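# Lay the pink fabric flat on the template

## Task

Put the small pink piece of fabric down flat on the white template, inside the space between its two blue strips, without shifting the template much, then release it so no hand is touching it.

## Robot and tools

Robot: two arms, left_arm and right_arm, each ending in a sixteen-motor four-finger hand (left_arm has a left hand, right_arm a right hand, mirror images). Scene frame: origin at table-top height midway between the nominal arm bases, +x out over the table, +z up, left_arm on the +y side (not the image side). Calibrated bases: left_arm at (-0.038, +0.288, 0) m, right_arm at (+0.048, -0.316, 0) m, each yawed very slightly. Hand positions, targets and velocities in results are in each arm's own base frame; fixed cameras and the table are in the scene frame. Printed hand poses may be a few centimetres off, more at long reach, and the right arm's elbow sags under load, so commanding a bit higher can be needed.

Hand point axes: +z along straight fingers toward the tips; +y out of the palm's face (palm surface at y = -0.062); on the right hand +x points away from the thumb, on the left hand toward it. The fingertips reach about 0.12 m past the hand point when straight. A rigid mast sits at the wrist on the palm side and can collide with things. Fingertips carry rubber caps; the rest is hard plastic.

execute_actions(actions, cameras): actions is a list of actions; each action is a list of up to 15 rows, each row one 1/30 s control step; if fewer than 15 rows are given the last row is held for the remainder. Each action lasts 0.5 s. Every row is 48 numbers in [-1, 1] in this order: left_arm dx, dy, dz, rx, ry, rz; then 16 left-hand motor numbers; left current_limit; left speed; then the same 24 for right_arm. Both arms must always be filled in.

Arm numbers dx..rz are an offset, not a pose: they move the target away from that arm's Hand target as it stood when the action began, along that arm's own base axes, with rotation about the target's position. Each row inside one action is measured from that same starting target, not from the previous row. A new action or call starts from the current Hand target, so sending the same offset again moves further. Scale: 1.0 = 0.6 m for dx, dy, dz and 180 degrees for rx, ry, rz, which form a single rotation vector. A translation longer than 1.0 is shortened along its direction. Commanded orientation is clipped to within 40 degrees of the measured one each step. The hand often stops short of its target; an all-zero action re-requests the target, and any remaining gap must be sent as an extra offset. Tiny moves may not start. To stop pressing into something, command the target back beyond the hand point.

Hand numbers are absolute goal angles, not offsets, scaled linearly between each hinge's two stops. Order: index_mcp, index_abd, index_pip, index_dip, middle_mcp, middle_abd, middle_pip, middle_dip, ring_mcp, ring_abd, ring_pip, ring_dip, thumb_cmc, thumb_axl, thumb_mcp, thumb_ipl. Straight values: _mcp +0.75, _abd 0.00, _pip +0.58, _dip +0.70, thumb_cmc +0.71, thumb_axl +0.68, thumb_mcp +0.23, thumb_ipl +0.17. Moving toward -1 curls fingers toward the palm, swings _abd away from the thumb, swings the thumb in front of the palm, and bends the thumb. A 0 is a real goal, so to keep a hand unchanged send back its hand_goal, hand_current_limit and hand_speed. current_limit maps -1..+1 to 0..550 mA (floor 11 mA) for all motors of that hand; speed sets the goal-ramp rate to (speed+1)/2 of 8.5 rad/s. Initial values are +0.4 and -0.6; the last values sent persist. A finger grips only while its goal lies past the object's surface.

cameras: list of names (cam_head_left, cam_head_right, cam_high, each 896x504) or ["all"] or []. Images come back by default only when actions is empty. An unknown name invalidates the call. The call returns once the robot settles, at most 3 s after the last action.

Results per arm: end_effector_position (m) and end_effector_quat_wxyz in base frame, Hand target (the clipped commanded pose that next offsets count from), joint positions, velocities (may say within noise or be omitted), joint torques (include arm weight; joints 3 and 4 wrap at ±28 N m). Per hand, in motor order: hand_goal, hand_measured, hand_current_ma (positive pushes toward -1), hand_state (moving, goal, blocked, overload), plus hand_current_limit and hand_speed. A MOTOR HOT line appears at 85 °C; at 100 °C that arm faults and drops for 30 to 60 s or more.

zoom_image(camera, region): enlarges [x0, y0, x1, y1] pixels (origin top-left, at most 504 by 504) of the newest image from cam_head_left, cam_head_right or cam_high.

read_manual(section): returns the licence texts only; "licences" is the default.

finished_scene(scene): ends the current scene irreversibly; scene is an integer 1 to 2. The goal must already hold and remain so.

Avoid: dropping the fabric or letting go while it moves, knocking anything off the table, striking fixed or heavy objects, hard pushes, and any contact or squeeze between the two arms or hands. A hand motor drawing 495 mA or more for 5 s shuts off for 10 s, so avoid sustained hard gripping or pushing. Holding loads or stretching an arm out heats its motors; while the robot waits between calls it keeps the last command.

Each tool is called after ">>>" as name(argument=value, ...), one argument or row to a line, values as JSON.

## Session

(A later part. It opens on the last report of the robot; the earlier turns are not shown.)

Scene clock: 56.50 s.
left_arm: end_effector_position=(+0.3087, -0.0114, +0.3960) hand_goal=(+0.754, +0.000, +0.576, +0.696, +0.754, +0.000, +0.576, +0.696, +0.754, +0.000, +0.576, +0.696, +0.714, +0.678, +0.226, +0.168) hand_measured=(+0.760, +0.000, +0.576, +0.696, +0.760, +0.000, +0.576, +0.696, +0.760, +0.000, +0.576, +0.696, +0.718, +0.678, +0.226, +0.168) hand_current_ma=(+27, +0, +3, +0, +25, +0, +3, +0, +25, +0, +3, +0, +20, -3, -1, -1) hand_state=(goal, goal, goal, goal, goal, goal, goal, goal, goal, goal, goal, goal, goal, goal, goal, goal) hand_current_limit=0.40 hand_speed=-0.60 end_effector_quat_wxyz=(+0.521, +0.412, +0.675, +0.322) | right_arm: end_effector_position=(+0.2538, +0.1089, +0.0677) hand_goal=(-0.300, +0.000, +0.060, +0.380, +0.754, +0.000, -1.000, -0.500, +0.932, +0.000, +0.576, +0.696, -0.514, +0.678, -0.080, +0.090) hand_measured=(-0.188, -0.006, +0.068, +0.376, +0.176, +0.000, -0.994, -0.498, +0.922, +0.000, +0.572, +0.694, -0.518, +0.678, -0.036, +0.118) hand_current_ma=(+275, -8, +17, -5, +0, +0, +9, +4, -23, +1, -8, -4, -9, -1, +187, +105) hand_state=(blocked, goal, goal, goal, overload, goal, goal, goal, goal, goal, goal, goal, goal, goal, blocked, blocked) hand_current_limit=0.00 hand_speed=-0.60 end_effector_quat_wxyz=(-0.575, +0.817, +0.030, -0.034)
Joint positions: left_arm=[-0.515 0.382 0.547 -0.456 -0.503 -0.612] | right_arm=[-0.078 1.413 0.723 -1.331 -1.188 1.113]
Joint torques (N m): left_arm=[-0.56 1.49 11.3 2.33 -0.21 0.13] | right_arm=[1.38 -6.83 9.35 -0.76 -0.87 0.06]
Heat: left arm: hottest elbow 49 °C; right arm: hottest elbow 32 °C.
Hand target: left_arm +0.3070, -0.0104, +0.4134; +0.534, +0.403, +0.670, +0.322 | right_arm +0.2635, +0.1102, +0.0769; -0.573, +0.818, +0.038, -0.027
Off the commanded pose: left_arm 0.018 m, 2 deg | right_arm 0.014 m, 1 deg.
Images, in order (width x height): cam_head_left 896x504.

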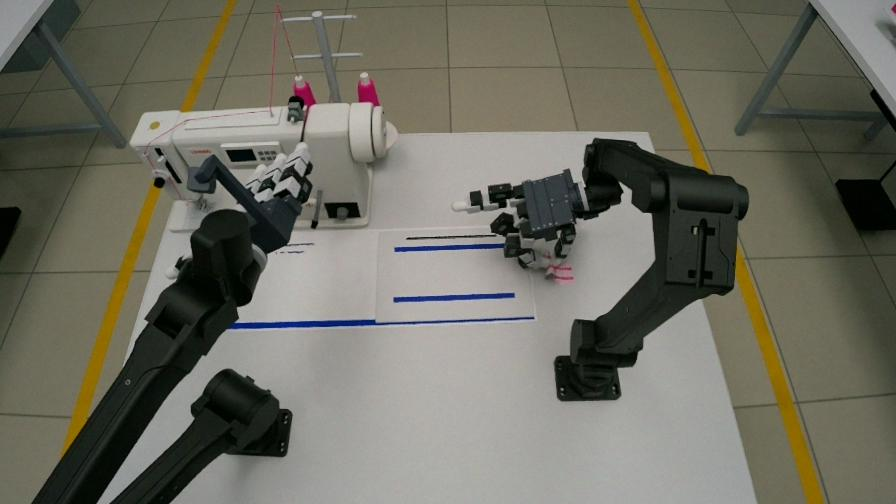

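>>> execute_actions(
  actions=[
    [[0,0,0,0,0,0,0.754,0,0.576,0.696,0.754,0,0.576,0.696,0.754,0,0.576,0.696,0.714,0.678,0.226,0.168,0.4,-0.6,-0.001,0.047,0.005,0,0,0.0095,-0.3,0,0.06,0.38,0.754,0,-1,-0.5,0.932,0,0.576,0.696,-0.514,0.678,-0.08,0.09,0,-0.6]],
    [[0,0,0,0,0,0,0.754,0,0.576,0.696,0.754,0,0.576,0.696,0.754,0,0.576,0.696,0.714,0.678,0.226,0.168,0.4,-0.6,-0.001,0.047,0,0,0,0.0095,-0.3,0,0.06,0.38,0.754,0,-1,-0.5,0.932,0,0.576,0.696,-0.514,0.678,-0.08,0.09,0,-0.6]],
    [[0,0,0,0,0,0,0.754,0,0.576,0.696,0.754,0,0.576,0.696,0.754,0,0.576,0.696,0.714,0.678,0.226,0.168,0.4,-0.6,-0.001,0.047,0,0,0,0.0095,-0.3,0,0.06,0.38,0.754,0,-1,-0.5,0.932,0,0.576,0.696,-0.514,0.678,-0.08,0.09,0,-0.6]],
  ],
  cameras=["cam_head_left"],
)

>>> zoom_image(
  camera="cam_head_left",
  region=[450, 210, 570, 330],
)

Scene clock: 59.27 s.
left_arm: end_effector_position=(+0.3087, -0.0114, +0.3960) hand_goal=(+0.754, +0.000, +0.576, +0.696, +0.754, +0.000, +0.576, +0.696, +0.754, +0.000, +0.576, +0.696, +0.714, +0.678, +0.226, +0.168) hand_measured=(+0.760, +0.000, +0.576, +0.696, +0.760, +0.000, +0.576, +0.696, +0.760, +0.000, +0.576, +0.696, +0.718, +0.678, +0.226, +0.168) hand_current_ma=(+27, +0, +3, +0, +25, +0, +3, +0, +25, +0, +3, +0, +20, -3, -1, -1) hand_state=(goal, goal, goal, goal, goal, goal, goal, goal, goal, goal, goal, goal, goal, goal, goal, goal) hand_current_limit=0.40 hand_speed=-0.60 end_effector_quat_wxyz=(+0.521, +0.412, +0.675, +0.322) | right_arm: end_effector_position=(+0.2618, +0.1922, +0.0771) hand_goal=(-0.300, +0.000, +0.060, +0.380, +0.754, +0.000, -1.000, -0.500, +0.932, +0.000, +0.576, +0.696, -0.514, +0.678, -0.080, +0.090) hand_measured=(-0.188, -0.004, +0.070, +0.378, +0.158, +0.000, -0.994, -0.498, +0.922, +0.000, +0.572, +0.694, -0.518, +0.678, -0.034, +0.118) hand_current_ma=(+275, -7, +19, -4, +0, +0, +9, +4, -23, +1, -8, -4, -9, -1, +190, +105) hand_state=(blocked, goal, goal, goal, overload, goal, goal, goal, goal, goal, goal, goal, goal, goal, blocked, blocked) hand_current_limit=0.00 hand_speed=-0.60 end_effector_quat_wxyz=(-0.572, +0.815, +0.069, -0.058)
Joint positions: left_arm=[-0.515 0.382 0.547 -0.456 -0.503 -0.612] | right_arm=[0.206 1.349 0.717 -0.884 -1.224 1.647]
Joint torques (N m): left_arm=[-0.44 1.44 11.28 2.35 -0.2 0.13] | right_arm=[1.38 -7.18 7.76 1.1 -0.92 0.07]
Heat: left arm: hottest elbow 50 °C; right arm: hottest elbow 32 °C.
Hand target: left_arm +0.3070, -0.0104, +0.4134; +0.534, +0.403, +0.670, +0.322 | right_arm +0.2619, +0.1948, +0.0800; -0.571, +0.816, +0.075, -0.052
Off the commanded pose: left_arm 0.018 m, 2 deg | right_arm 0.004 m, 1 deg.
Images, in order (width x height): cam_head_left 896x504.

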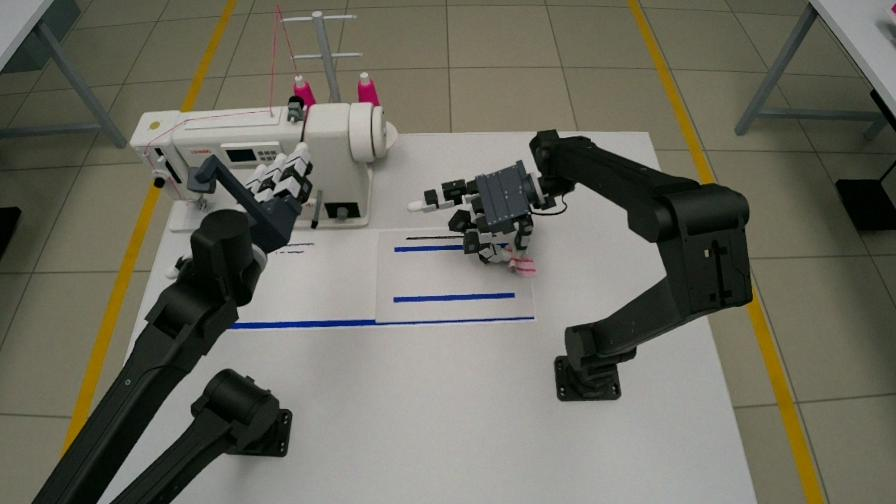

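Scaled by 4.200 from the camera's 896x504 image, which has a finer 1280x720 frame.

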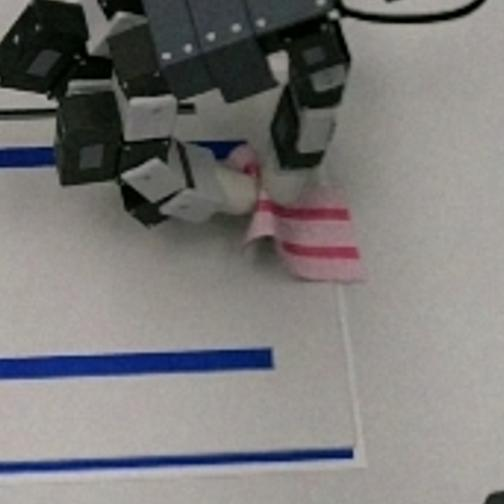

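>>> execute_actions(
  actions=[
    [[0,0,0,0,0,0,0.754,0,0.576,0.696,0.754,0,0.576,0.696,0.754,0,0.576,0.696,0.714,0.678,0.226,0.168,0.4,-0.6,-0.006,0.047,0,0,0,0.0095,-0.3,0,0.06,0.38,0.754,0,-1,-0.5,0.932,0,0.576,0.696,-0.514,0.678,-0.08,0.09,0,-0.6]],
    [[0,0,0,0,0,0,0.754,0,0.576,0.696,0.754,0,0.576,0.696,0.754,0,0.576,0.696,0.714,0.678,0.226,0.168,0.4,-0.6,-0.006,0.047,0,0,0,0.0095,-0.3,0,0.06,0.38,0.754,0,-1,-0.5,0.932,0,0.576,0.696,-0.514,0.678,-0.08,0.09,0,-0.6]],
    [[0,0,0,0,0,0,0.754,0,0.576,0.696,0.754,0,0.576,0.696,0.754,0,0.576,0.696,0.714,0.678,0.226,0.168,0.4,-0.6,-0.006,0.047,-0.01,0,0,0,-0.3,0,0.06,0.38,0.754,0,-1,-0.5,0.932,0,0.576,0.696,-0.514,0.678,-0.08,0.09,0,-0.6]],
  ],
  cameras=["cam_head_left"],
)

>>> zoom_image(
  camera="cam_head_left",
  region=[420, 210, 540, 330],
)

Scene clock: 61.70 s.
left_arm: end_effector_position=(+0.3087, -0.0114, +0.3960) hand_goal=(+0.754, +0.000, +0.576, +0.696, +0.754, +0.000, +0.576, +0.696, +0.754, +0.000, +0.576, +0.696, +0.714, +0.678, +0.226, +0.168) hand_measured=(+0.760, +0.000, +0.576, +0.696, +0.760, +0.000, +0.576, +0.696, +0.760, +0.000, +0.576, +0.696, +0.718, +0.678, +0.226, +0.168) hand_current_ma=(+27, +0, +3, +0, +25, +0, +3, +0, +25, +0, +3, +0, +20, -3, -1, -1) hand_state=(goal, goal, goal, goal, goal, goal, goal, goal, goal, goal, goal, goal, goal, goal, goal, goal) hand_current_limit=0.40 hand_speed=-0.60 end_effector_quat_wxyz=(+0.521, +0.412, +0.675, +0.322) | right_arm: end_effector_position=(+0.2520, +0.2767, +0.0795) hand_goal=(-0.300, +0.000, +0.060, +0.380, +0.754, +0.000, -1.000, -0.500, +0.932, +0.000, +0.576, +0.696, -0.514, +0.678, -0.080, +0.090) hand_measured=(-0.190, -0.004, +0.070, +0.378, +0.144, +0.000, -0.994, -0.498, +0.922, +0.000, +0.572, +0.694, -0.518, +0.678, -0.034, +0.118) hand_current_ma=(+275, -7, +20, -3, +0, +0, +9, +4, -23, +1, -8, -4, -9, -1, +191, +105) hand_state=(blocked, goal, goal, goal, overload, goal, goal, goal, goal, goal, goal, goal, goal, goal, blocked, blocked) hand_current_limit=0.00 hand_speed=-0.60 end_effector_quat_wxyz=(-0.569, +0.812, +0.110, -0.071)
Joint positions: left_arm=[-0.515 0.382 0.547 -0.456 -0.503 -0.612] | right_arm=[0.463 1.344 0.695 -0.414 -1.168 2.103]
Joint torques (N m): left_arm=[-0.56 1.44 11.29 2.36 -0.2 0.13] | right_arm=[0.67 -5.6 8.38 1.95 -0.83 0.04]
Heat: left arm: hottest elbow 50 °C; right arm: hottest elbow 32 °C.
Hand target: left_arm +0.3070, -0.0104, +0.4134; +0.534, +0.403, +0.670, +0.322 | right_arm +0.2510, +0.2793, +0.0739; -0.569, +0.813, +0.099, -0.069
Off the commanded pose: left_arm 0.018 m, 2 deg | right_arm 0.006 m, 1 deg.
joint sent to its limit (right arm) — joint 6 (wrist roll), upper limit. The joint targets still meet the commanded pose.
Images, in order (width x height): cam_head_left 896x504.

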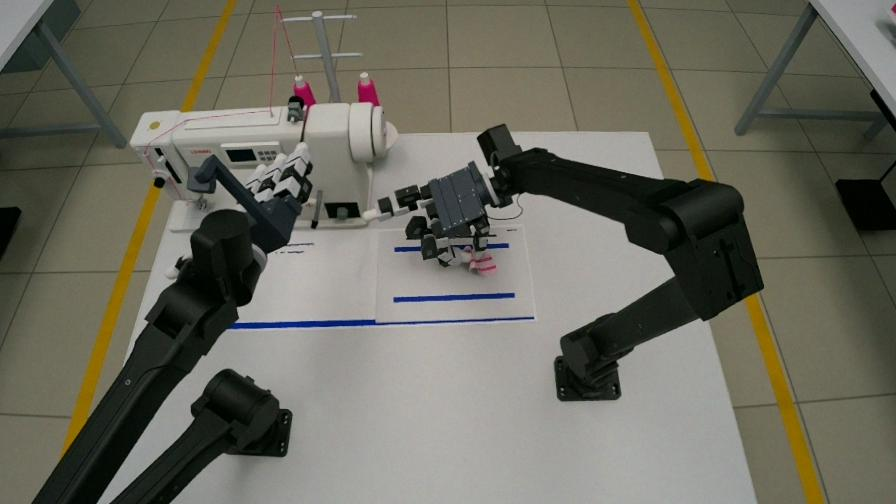

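Scaled by 4.200 from the camera's 896x504 image, which has a finer 1280x720 frame.

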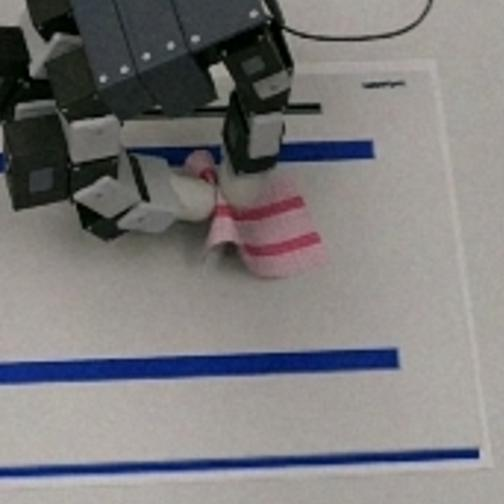

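>>> execute_actions(
  actions=[
    [[0,0,0,0,0,0,0.754,0,0.576,0.696,0.754,0,0.576,0.696,0.754,0,0.576,0.696,0.714,0.678,0.226,0.168,0.4,-0.6,-0.016,0.012,-0.03,0,0,0,-0.3,0,0.06,0.38,0.754,0,-1,-0.5,0.932,0,0.576,0.696,-0.514,0.678,-0.08,0.09,0,-0.6]],
    [[0,0,0,0,0,0,0.754,0,0.576,0.696,0.754,0,0.576,0.696,0.754,0,0.576,0.696,0.714,0.678,0.226,0.168,0.4,-0.6,-0.006,0.006,-0.028,0,0,0,-0.3,0,0.06,0.38,0.754,0,-1,-0.5,0.932,0,0.576,0.696,-0.514,0.678,-0.08,0.09,0,-0.6]],
    [[0,0,0,0,0,0,0.754,0,0.576,0.696,0.754,0,0.576,0.696,0.754,0,0.576,0.696,0.714,0.678,0.226,0.168,0.4,-0.6,0,0,-0.014,0,0,0,-0.3,0,0.06,0.38,0.754,0,-1,-0.5,0.932,0,0.576,0.696,-0.514,0.678,-0.08,0.09,0,-0.6]],
  ],
  cameras=["cam_head_left"],
)

>>> zoom_image(
  camera="cam_head_left",
  region=[420, 210, 540, 330],
)

Scene clock: 63.97 s.
left_arm: end_effector_position=(+0.3087, -0.0114, +0.3960) hand_goal=(+0.754, +0.000, +0.576, +0.696, +0.754, +0.000, +0.576, +0.696, +0.754, +0.000, +0.576, +0.696, +0.714, +0.678, +0.226, +0.168) hand_measured=(+0.760, +0.000, +0.576, +0.696, +0.760, +0.000, +0.576, +0.696, +0.760, +0.000, +0.576, +0.696, +0.718, +0.678, +0.226, +0.168) hand_current_ma=(+27, +0, +3, +0, +25, +0, +3, +0, +25, +0, +3, +0, +20, -3, -1, -1) hand_state=(goal, goal, goal, goal, goal, goal, goal, goal, goal, goal, goal, goal, goal, goal, goal, goal) hand_current_limit=0.40 hand_speed=-0.60 end_effector_quat_wxyz=(+0.521, +0.412, +0.675, +0.322) | right_arm: end_effector_position=(+0.2433, +0.2887, +0.0465) hand_goal=(-0.300, +0.000, +0.060, +0.380, +0.754, +0.000, -1.000, -0.500, +0.932, +0.000, +0.576, +0.696, -0.514, +0.678, -0.080, +0.090) hand_measured=(-0.196, +0.008, +0.070, +0.378, +0.144, +0.000, -0.994, -0.498, +0.922, +0.000, +0.572, +0.694, -0.514, +0.678, -0.030, +0.118) hand_current_ma=(+275, +13, +19, -3, +0, +0, +9, +4, -23, +1, -8, -4, +1, +0, +219, +105) hand_state=(blocked, goal, goal, goal, overload, goal, goal, goal, goal, goal, goal, goal, goal, goal, blocked, blocked) hand_current_limit=0.00 hand_speed=-0.60 end_effector_quat_wxyz=(-0.569, +0.808, +0.131, -0.075)
Joint positions: left_arm=[-0.515 0.382 0.547 -0.456 -0.503 -0.612] | right_arm=[0.505 1.419 0.652 -0.274 -1.165 2.109]
Joint torques (N m): left_arm=[-0.56 1.49 11.28 2.35 -0.2 0.14] | right_arm=[1.67 -4.78 6.98 2.22 -0.58 -0.04]
Heat: left arm: hottest elbow 50 °C; right arm: hottest elbow 32 °C.
Hand target: left_arm +0.3070, -0.0104, +0.4134; +0.534, +0.403, +0.670, +0.322 | right_arm +0.2379, +0.2902, +0.0309; -0.569, +0.813, +0.100, -0.069
Off the commanded pose: left_arm 0.018 m, 2 deg | right_arm 0.017 m, 4 deg.
joint sent to its limit (right arm) — joint 6 (wrist roll), upper limit. The joint targets are off in orientation, not in position.
Images, in order (width x height): cam_head_left 896x504.

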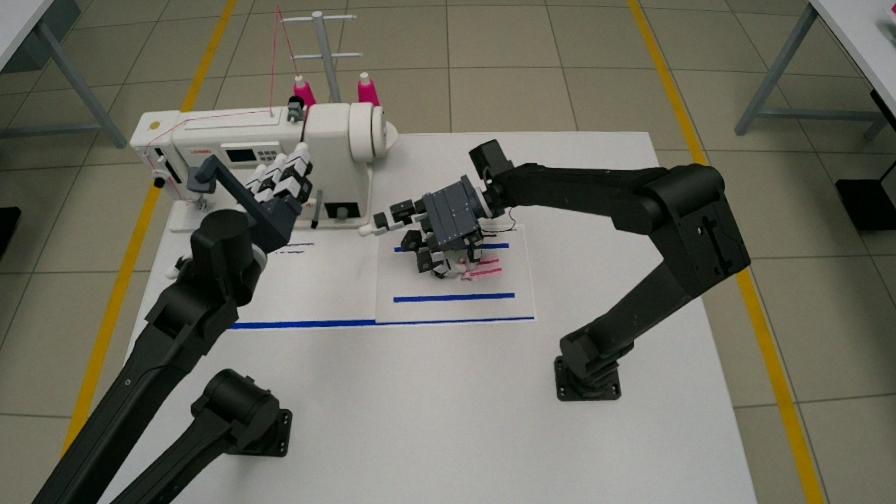

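Scaled by 4.200 from the camera's 896x504 image, which has a finer 1280x720 frame.

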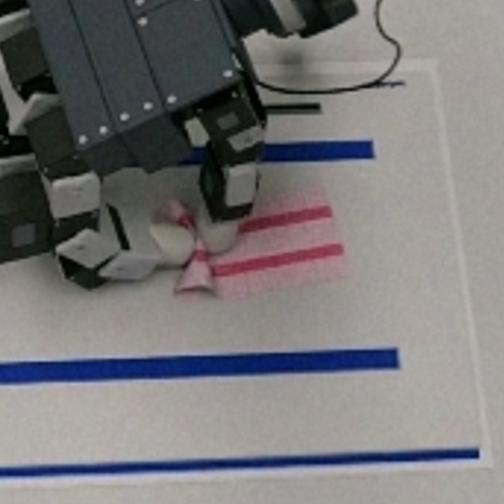

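>>> execute_actions(
  actions=[
    [[0,0,0,0,0,0,0.754,0,0.576,0.696,0.754,0,0.576,0.696,0.754,0,0.576,0.696,0.714,0.678,0.226,0.168,0.4,-0.6,0,0,0,0,0,0,-0.18,0,0.02,0.406,0.754,0,-1,-0.5,0.932,0,0.576,0.696,-0.514,0.678,-0.056,0.1135,0,-0.6]],
    [[0,0,0,0,0,0,0.754,0,0.576,0.696,0.754,0,0.576,0.696,0.754,0,0.576,0.696,0.714,0.678,0.226,0.168,0.4,-0.6,0,0,0,0,0,0,-0.068,0,-0.08,0.406,0.754,0,-1,-0.5,0.932,0,0.576,0.696,-0.514,0.678,-0.056,0.1135,0,-0.6]],
    [[0,0,0,0,0,0,0.754,0,0.576,0.696,0.754,0,0.576,0.696,0.754,0,0.576,0.696,0.714,0.678,0.226,0.168,0.4,-0.6,0,0,0,0,0,0,0.0685,0,-0.182,0.406,0.754,0,-1,-0.5,0.932,0,0.576,0.696,-0.514,0.678,-0.056,0.1135,0,-0.6]],
  ],
  cameras=["cam_head_left"],
)

>>> zoom_image(
  camera="cam_head_left",
  region=[420, 210, 540, 330],
)

Scene clock: 66.07 s.
left_arm: end_effector_position=(+0.3087, -0.0114, +0.3960) hand_goal=(+0.754, +0.000, +0.576, +0.696, +0.754, +0.000, +0.576, +0.696, +0.754, +0.000, +0.576, +0.696, +0.714, +0.678, +0.226, +0.168) hand_measured=(+0.760, +0.000, +0.576, +0.696, +0.760, +0.000, +0.576, +0.696, +0.760, +0.000, +0.576, +0.696, +0.718, +0.678, +0.226, +0.168) hand_current_ma=(+27, +0, +3, +0, +25, +0, +3, +0, +25, +0, +3, +0, +20, -3, -1, -1) hand_state=(goal, goal, goal, goal, goal, goal, goal, goal, goal, goal, goal, goal, goal, goal, goal, goal) hand_current_limit=0.40 hand_speed=-0.60 end_effector_quat_wxyz=(+0.521, +0.412, +0.675, +0.322) | right_arm: end_effector_position=(+0.2442, +0.2888, +0.0452) hand_goal=(+0.068, +0.000, -0.182, +0.406, +0.754, +0.000, -1.000, -0.500, +0.932, +0.000, +0.576, +0.696, -0.514, +0.678, -0.056, +0.114) hand_measured=(+0.050, +0.004, -0.186, +0.402, +0.144, +0.000, -0.994, -0.498, +0.922, +0.000, +0.572, +0.694, -0.512, +0.678, -0.046, +0.120) hand_current_ma=(-49, +5, -6, -6, +0, +0, +9, +4, -23, +1, -8, -4, +4, +0, +31, +14) hand_state=(goal, goal, goal, goal, overload, goal, goal, goal, goal, goal, goal, goal, goal, goal, goal, goal) hand_current_limit=0.00 hand_speed=-0.60 end_effector_quat_wxyz=(-0.569, +0.809, +0.131, -0.074)
Joint positions: left_arm=[-0.515 0.382 0.547 -0.456 -0.503 -0.612] | right_arm=[0.505 1.422 0.652 -0.27 -1.163 2.109]
Joint torques (N m): left_arm=[-0.5 1.38 11.3 2.37 -0.2 0.13] | right_arm=[1.44 -4.78 6.83 2.07 -0.69 -0.02]
Heat: left arm: hottest elbow 50 °C; right arm: hottest elbow 32 °C.
Hand target: left_arm +0.3070, -0.0104, +0.4134; +0.534, +0.403, +0.670, +0.322 | right_arm +0.2379, +0.2902, +0.0308; -0.569, +0.813, +0.099, -0.069
Off the commanded pose: left_arm 0.018 m, 2 deg | right_arm 0.016 m, 4 deg.
joint sent to its limit (right arm) — joint 6 (wrist roll), upper limit. The joint targets are off in orientation, not in position.
Images, in order (width x height): cam_head_left 896x504.

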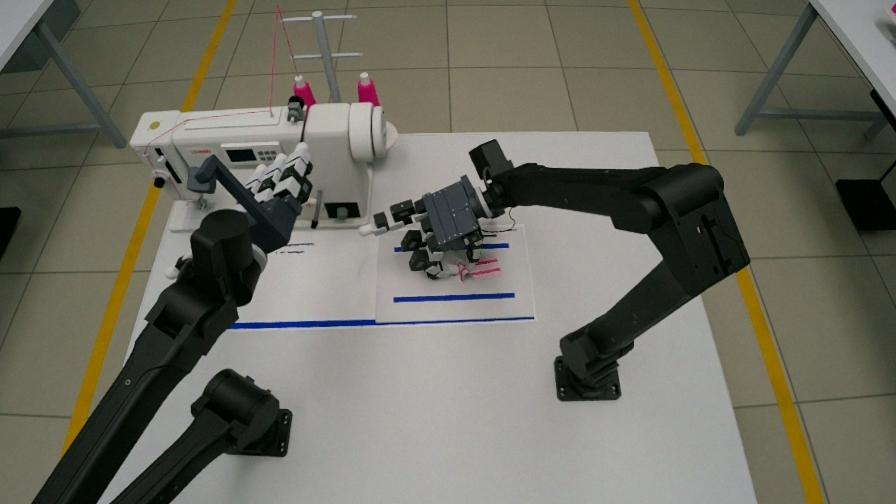

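Scaled by 4.200 from the camera's 896x504 image, which has a finer 1280x720 frame.

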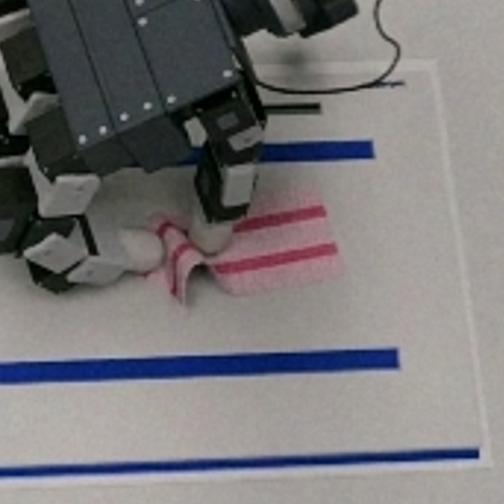

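>>> execute_actions(
  actions=[
    [[0,0,0,0,0,0,0.754,0,0.576,0.696,0.754,0,0.576,0.696,0.754,0,0.576,0.696,0.714,0.678,0.226,0.168,0.4,-0.6,0,0,0,0,0,0,0.14,0,-0.22,0.406,0.754,0,-1,-0.5,0.932,0,0.576,0.696,-0.514,0.678,-0.056,0.1135,0,-0.6]],
    [[0,0,0,0,0,0,0.754,0,0.576,0.696,0.754,0,0.576,0.696,0.754,0,0.576,0.696,0.714,0.678,0.226,0.168,0.4,-0.6,0,0,0,0,0,0,0.205,0,-0.255,0.406,0.754,0,-1,-0.5,0.932,0,0.576,0.696,-0.514,0.678,-0.056,0.1135,0,-0.6]],
    [[0,0,0,0,0,0,0.754,0,0.576,0.696,0.754,0,0.576,0.696,0.754,0,0.576,0.696,0.714,0.678,0.226,0.168,0.4,-0.6,0,0,0,0,0,0,0.26,0,-0.263,0.406,0.754,0,-1,-0.5,0.932,0,0.576,0.696,-0.514,0.678,-0.056,0.1135,0,-0.6]],
  ],
  cameras=["all"],
)

>>> zoom_image(
  camera="cam_head_left",
  region=[420, 210, 540, 330],
)

Scene clock: 71.00 s.
left_arm: end_effector_position=(+0.3087, -0.0114, +0.3960) hand_goal=(+0.754, +0.000, +0.576, +0.696, +0.754, +0.000, +0.576, +0.696, +0.754, +0.000, +0.576, +0.696, +0.714, +0.678, +0.226, +0.168) hand_measured=(+0.760, +0.000, +0.576, +0.696, +0.760, +0.000, +0.576, +0.696, +0.760, +0.000, +0.576, +0.696, +0.718, +0.678, +0.226, +0.168) hand_current_ma=(+27, +0, +3, +0, +25, +0, +3, +0, +25, +0, +3, +0, +20, -3, -1, -1) hand_state=(goal, goal, goal, goal, goal, goal, goal, goal, goal, goal, goal, goal, goal, goal, goal, goal) hand_current_limit=0.40 hand_speed=-0.60 end_effector_quat_wxyz=(+0.521, +0.412, +0.675, +0.322) | right_arm: end_effector_position=(+0.2442, +0.2888, +0.0452) hand_goal=(+0.260, +0.000, -0.262, +0.406, +0.754, +0.000, -1.000, -0.500, +0.932, +0.000, +0.576, +0.696, -0.514, +0.678, -0.056, +0.114) hand_measured=(+0.218, +0.002, -0.280, +0.394, +0.144, +0.000, -0.994, -0.498, +0.922, +0.000, +0.572, +0.694, -0.512, +0.678, -0.054, +0.116) hand_current_ma=(-136, +3, -41, -27, +0, +0, +9, +4, -23, +1, -8, -4, +4, +0, +2, +2) hand_state=(blocked, goal, goal, goal, overload, goal, goal, goal, goal, goal, goal, goal, goal, goal, goal, goal) hand_current_limit=0.00 hand_speed=-0.60 end_effector_quat_wxyz=(-0.569, +0.809, +0.131, -0.074)
Joint positions: left_arm=[-0.515 0.382 0.547 -0.456 -0.503 -0.612] | right_arm=[0.505 1.422 0.652 -0.27 -1.163 2.109]
Joint torques (N m): left_arm=[-0.62 1.38 11.29 2.35 -0.2 0.12] | right_arm=[1.32 -4.84 6.95 2.11 -0.71 0.02]
Heat: left arm: hottest elbow 51 °C; right arm: hottest elbow 32 °C.
Hand target: left_arm +0.3070, -0.0104, +0.4134; +0.534, +0.403, +0.670, +0.322 | right_arm +0.2379, +0.2902, +0.0309; -0.569, +0.813, +0.100, -0.069
Off the commanded pose: left_arm 0.018 m, 2 deg | right_arm 0.016 m, 4 deg.
joint sent to its limit (right arm) — joint 6 (wrist roll), upper limit. The joint targets are off in orientation, not in position.

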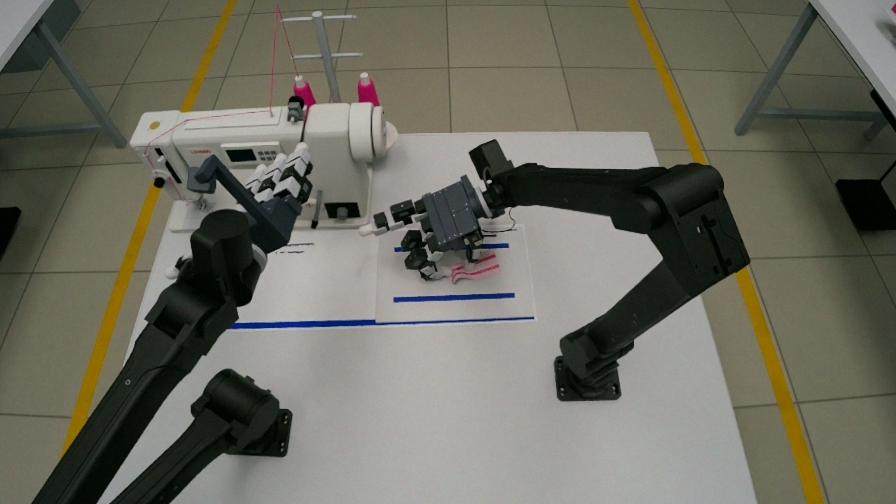

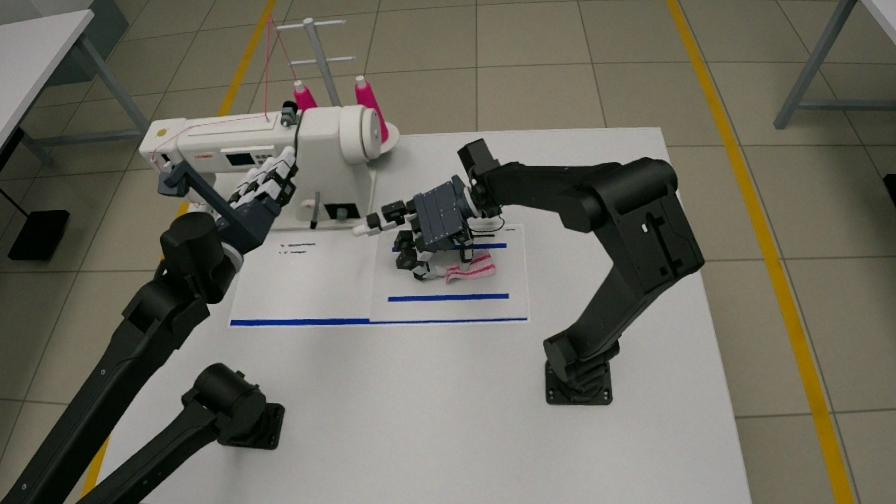

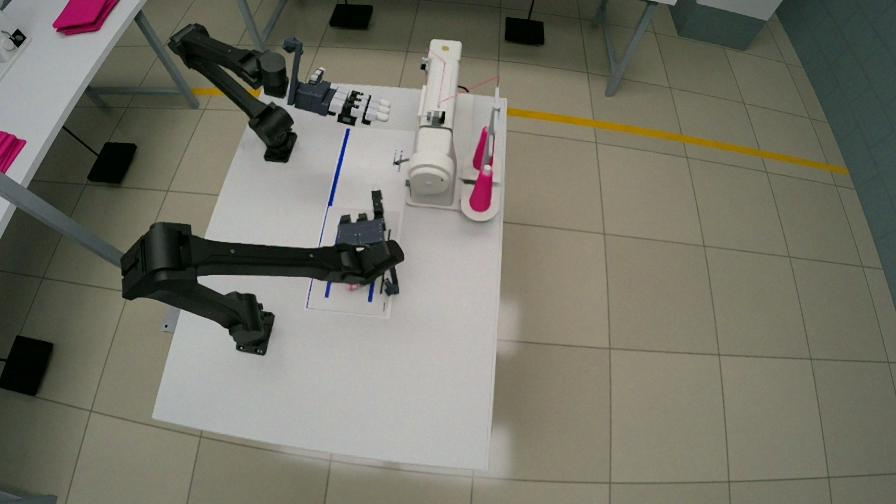

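Scaled by 4.200 from the camera's 896x504 image, which has a finer 1280x720 frame.

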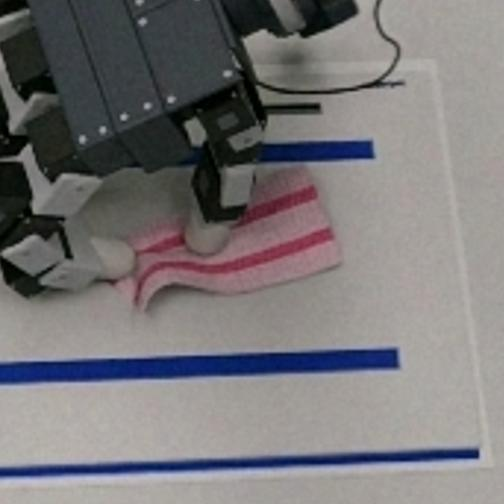

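>>> execute_actions(
  actions=[
    [[0,0,0,0,0,0,0.754,0,0.576,0.696,0.754,0,0.576,0.696,0.754,0,0.576,0.696,0.714,0.678,0.226,0.168,0.4,-0.6,0,0,0,0,0,0,0.342,0,-0.27,0.406,0.754,0,-1,-0.5,0.932,0,0.576,0.696,-0.514,0.678,-0.056,0.1135,0,-0.6]],
    [[0,0,0,0,0,0,0.754,0,0.576,0.696,0.754,0,0.576,0.696,0.754,0,0.576,0.696,0.714,0.678,0.226,0.168,0.4,-0.6,0.02,0,0.06,0,0,0,0.342,0,-0.27,0.406,0.754,0,-1,-0.5,0.932,0,0.576,0.696,-0.514,0.678,-0.056,0.1135,0,-0.6]],
    [[0,0,0,0,0,0,0.754,0,0.576,0.696,0.754,0,0.576,0.696,0.754,0,0.576,0.696,0.714,0.678,0.226,0.168,0.4,-0.6,0.02,0,0.09,0,0,0,0.342,0,-0.27,0.406,0.754,0,-1,-0.5,0.932,0,0.576,0.696,-0.514,0.678,-0.056,0.1135,0,-0.6]],
  ],
  cameras=["all"],
)

>>> zoom_image(
  camera="cam_head_left",
  region=[420, 210, 540, 330],
)

Scene clock: 73.37 s.
left_arm: end_effector_position=(+0.3087, -0.0114, +0.3960) hand_goal=(+0.754, +0.000, +0.576, +0.696, +0.754, +0.000, +0.576, +0.696, +0.754, +0.000, +0.576, +0.696, +0.714, +0.678, +0.226, +0.168) hand_measured=(+0.760, +0.000, +0.576, +0.696, +0.760, +0.000, +0.576, +0.696, +0.760, +0.000, +0.576, +0.696, +0.718, +0.678, +0.226, +0.168) hand_current_ma=(+27, +0, +3, +0, +25, +0, +3, +0, +25, +0, +3, +0, +20, -3, -1, -1) hand_state=(goal, goal, goal, goal, goal, goal, goal, goal, goal, goal, goal, goal, goal, goal, goal, goal) hand_current_limit=0.40 hand_speed=-0.60 end_effector_quat_wxyz=(+0.521, +0.412, +0.675, +0.322) | right_arm: end_effector_position=(+0.2500, +0.2880, +0.1107) hand_goal=(+0.342, +0.000, -0.270, +0.406, +0.754, +0.000, -1.000, -0.500, +0.932, +0.000, +0.576, +0.696, -0.514, +0.678, -0.056, +0.114) hand_measured=(+0.332, +0.000, -0.272, +0.404, +0.144, +0.000, -0.994, -0.498, +0.922, +0.000, +0.572, +0.694, -0.514, +0.678, -0.058, +0.112) hand_current_ma=(-22, +0, -2, -4, +0, +0, +9, +4, -23, +1, -8, -4, +0, +0, -3, -3) hand_state=(goal, goal, goal, goal, overload, goal, goal, goal, goal, goal, goal, goal, goal, goal, goal, goal) hand_current_limit=0.00 hand_speed=-0.60 end_effector_quat_wxyz=(-0.564, +0.813, +0.115, -0.088)
Joint positions: left_arm=[-0.515 0.382 0.547 -0.456 -0.503 -0.612] | right_arm=[0.494 1.317 0.771 -0.536 -1.166 2.109]
Joint torques (N m): left_arm=[-0.5 1.49 11.26 2.33 -0.2 0.13] | right_arm=[0.15 -6.59 11.82 0.69 -0.87 -0.03]
Heat: left arm: hottest elbow 51 °C; right arm: hottest elbow 32 °C.
Hand target: left_arm +0.3070, -0.0104, +0.4134; +0.534, +0.403, +0.670, +0.322 | right_arm +0.2618, +0.2902, +0.1207; -0.569, +0.813, +0.099, -0.069
Off the commanded pose: left_arm 0.018 m, 2 deg | right_arm 0.016 m, 3 deg.
joint sent to its limit (right arm) — joint 6 (wrist roll), upper limit. The joint targets still meet the commanded pose.

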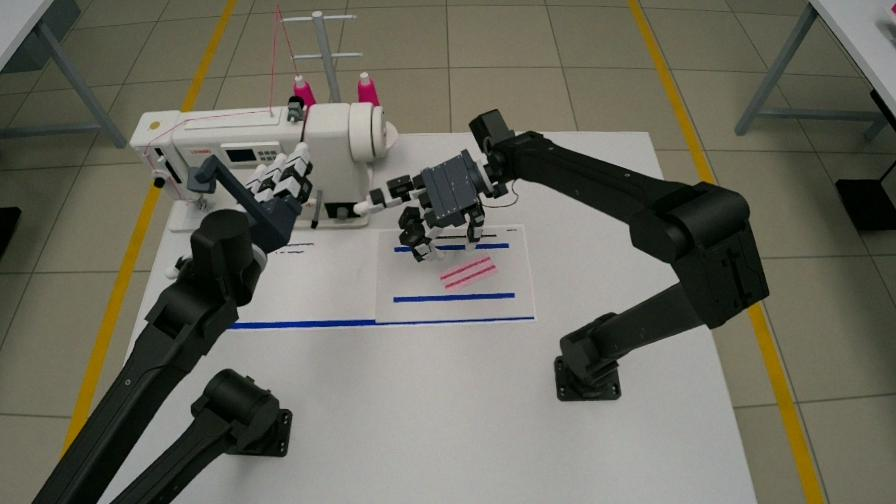

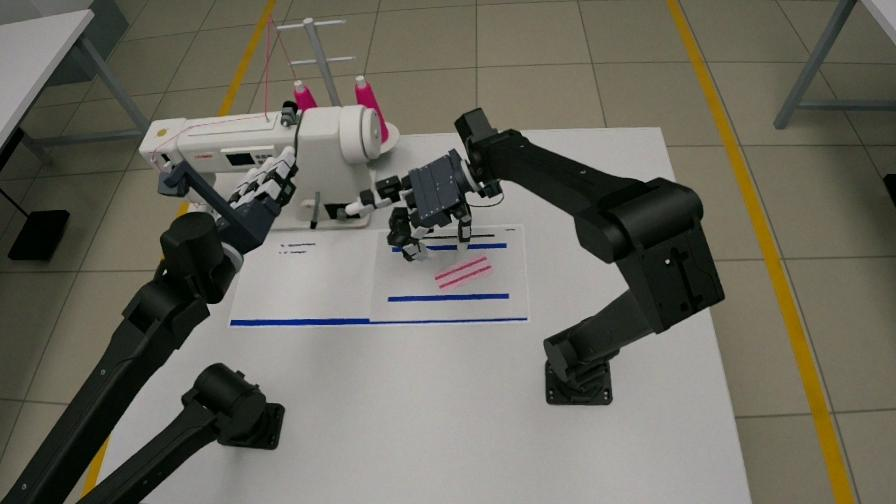

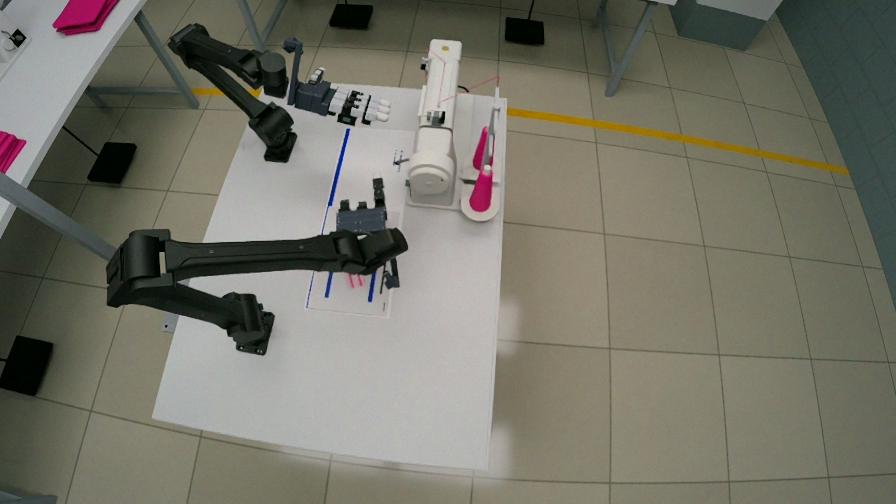

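Scaled by 4.200 from the camera's 896x504 image, which has a finer 1280x720 frame.

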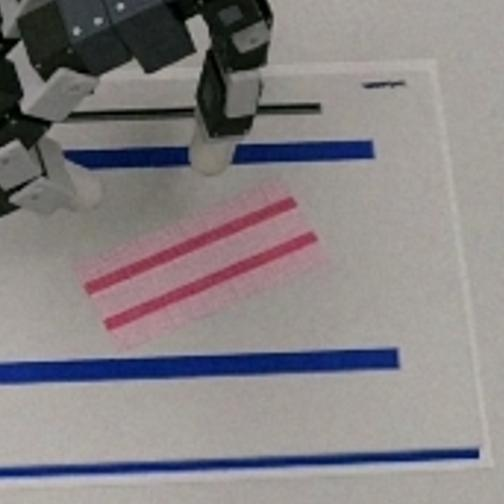

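>>> zoom_image(
  camera="cam_head_left",
  region=[432, 244, 504, 302],
)

>>> zoom_image(
  camera="cam_head_right",
  region=[425, 244, 500, 306],
)

>>> zoom_image(
  camera="cam_high",
  region=[300, 240, 400, 320],
)

Scaled by 7.000 from the camera's 896x504 image, which has a finer 1280x720 frame.

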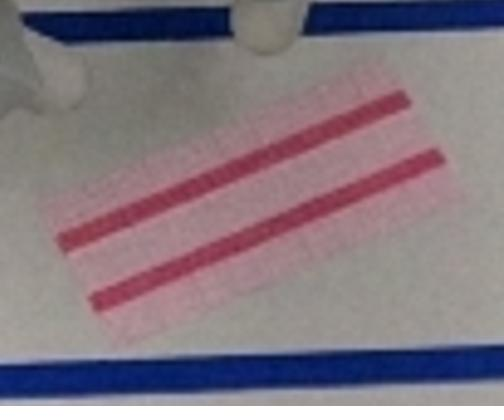

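Scaled by 6.720 from the camera's 896x504 image, which has a finer 1280x720 frame.

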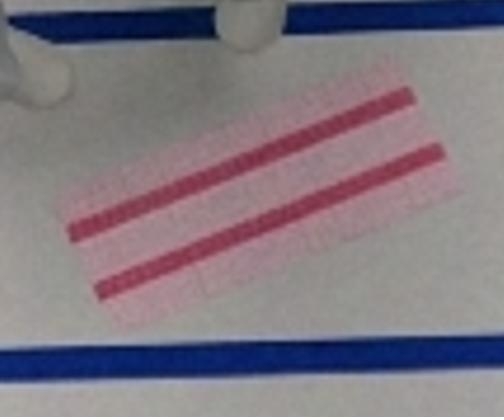

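Scaled by 5.040 from the camera's 896x504 image, which has a finer 1280x720 frame.

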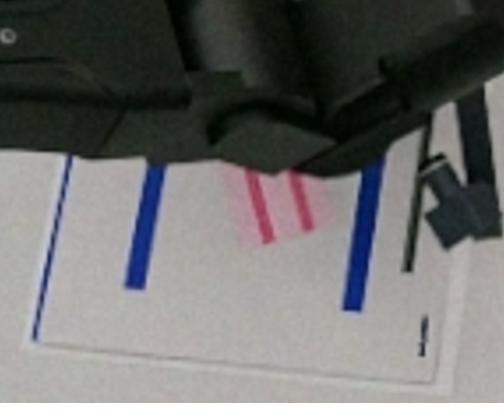

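>>> execute_actions(
  actions=[
    [[0,0,0,0,0,0,0.754,0,0.576,0.696,0.754,0,0.576,0.696,0.754,0,0.576,0.696,0.714,0.678,0.226,0.168,0.4,-0.6,0,0,0.08,0,0,0,0.342,0,-0.27,0.406,0.754,0,-1,-0.5,0.932,0,0.576,0.696,-0.514,0.678,-0.056,0.1135,0,-0.6]],
  ],
  cameras=["all"],
)

>>> zoom_image(
  camera="cam_head_left",
  region=[360, 210, 550, 330],
)

Scene clock: 75.67 s.
left_arm: end_effector_position=(+0.3087, -0.0114, +0.3960) hand_goal=(+0.754, +0.000, +0.576, +0.696, +0.754, +0.000, +0.576, +0.696, +0.754, +0.000, +0.576, +0.696, +0.714, +0.678, +0.226, +0.168) hand_measured=(+0.760, +0.000, +0.576, +0.696, +0.760, +0.000, +0.576, +0.696, +0.760, +0.000, +0.576, +0.696, +0.718, +0.678, +0.226, +0.168) hand_current_ma=(+27, +0, +3, +0, +25, +0, +3, +0, +25, +0, +3, +0, +20, -3, -1, -1) hand_state=(goal, goal, goal, goal, goal, goal, goal, goal, goal, goal, goal, goal, goal, goal, goal, goal) hand_current_limit=0.40 hand_speed=-0.60 end_effector_quat_wxyz=(+0.521, +0.412, +0.675, +0.322) | right_arm: end_effector_position=(+0.2495, +0.2877, +0.1543) hand_goal=(+0.342, +0.000, -0.270, +0.406, +0.754, +0.000, -1.000, -0.500, +0.932, +0.000, +0.576, +0.696, -0.514, +0.678, -0.056, +0.114) hand_measured=(+0.332, +0.000, -0.272, +0.404, +0.144, +0.000, -0.994, -0.498, +0.922, +0.000, +0.572, +0.694, -0.514, +0.678, -0.058, +0.112) hand_current_ma=(-22, +0, -2, -4, +0, +0, +9, +4, -23, +1, -8, -4, +0, +0, -3, -3) hand_state=(goal, goal, goal, goal, overload, goal, goal, goal, goal, goal, goal, goal, goal, goal, goal, goal) hand_current_limit=0.00 hand_speed=-0.60 end_effector_quat_wxyz=(-0.563, +0.814, +0.113, -0.091)
Joint positions: left_arm=[-0.515 0.382 0.547 -0.456 -0.503 -0.612] | right_arm=[0.494 1.258 0.849 -0.682 -1.166 2.109]
Joint torques (N m): left_arm=[-0.5 1.38 11.28 2.36 -0.2 0.12] | right_arm=[-0.21 -6.89 12.94 0.64 -0.85 0.01]
Heat: left arm: hottest elbow 51 °C; right arm: hottest elbow 33 °C.
Hand target: left_arm +0.3070, -0.0104, +0.4134; +0.534, +0.403, +0.670, +0.322 | right_arm +0.2618, +0.2902, +0.1687; -0.569, +0.813, +0.099, -0.069
Off the commanded pose: left_arm 0.018 m, 2 deg | right_arm 0.019 m, 3 deg.
joint sent to its limit (right arm) — joint 6 (wrist roll), upper limit. The joint targets still meet the commanded pose.

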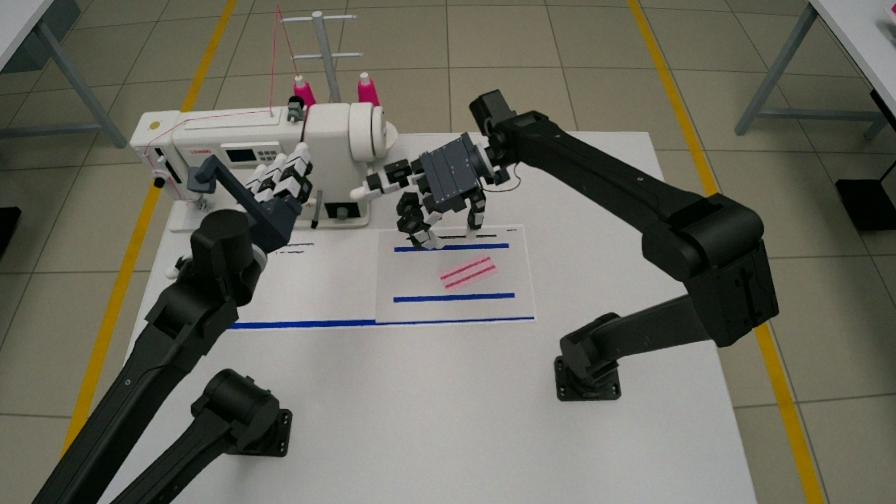

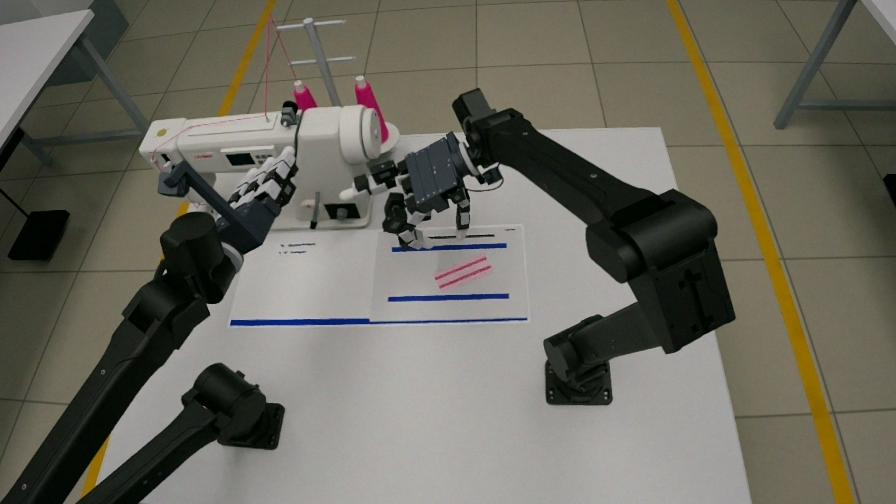

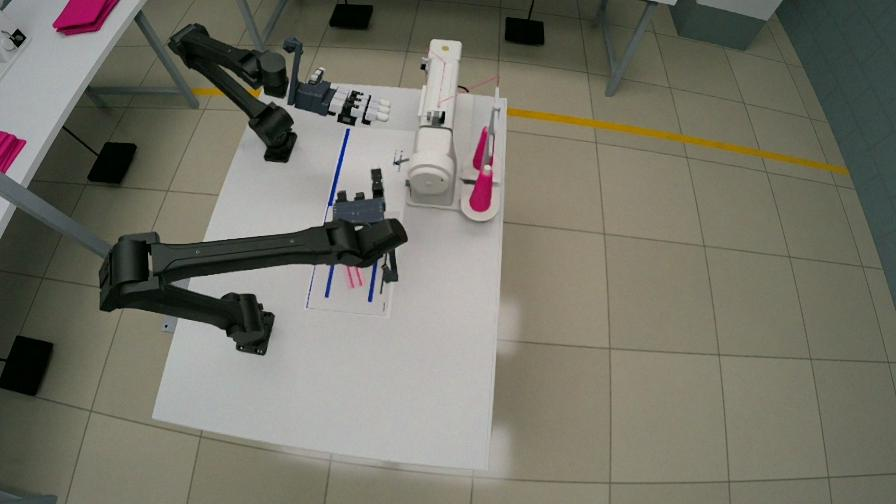

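Scaled by 2.653 from the camera's 896x504 image, which has a finer 1280x720 frame.

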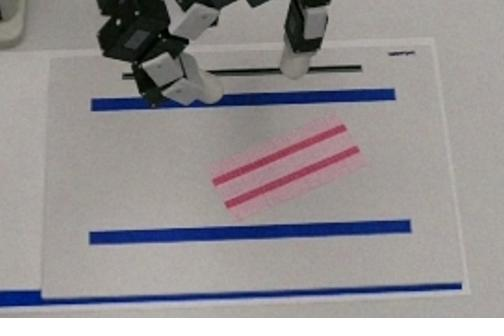

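>>> finished_scene(
  scene=2,
)

The scene is finished: the task was done.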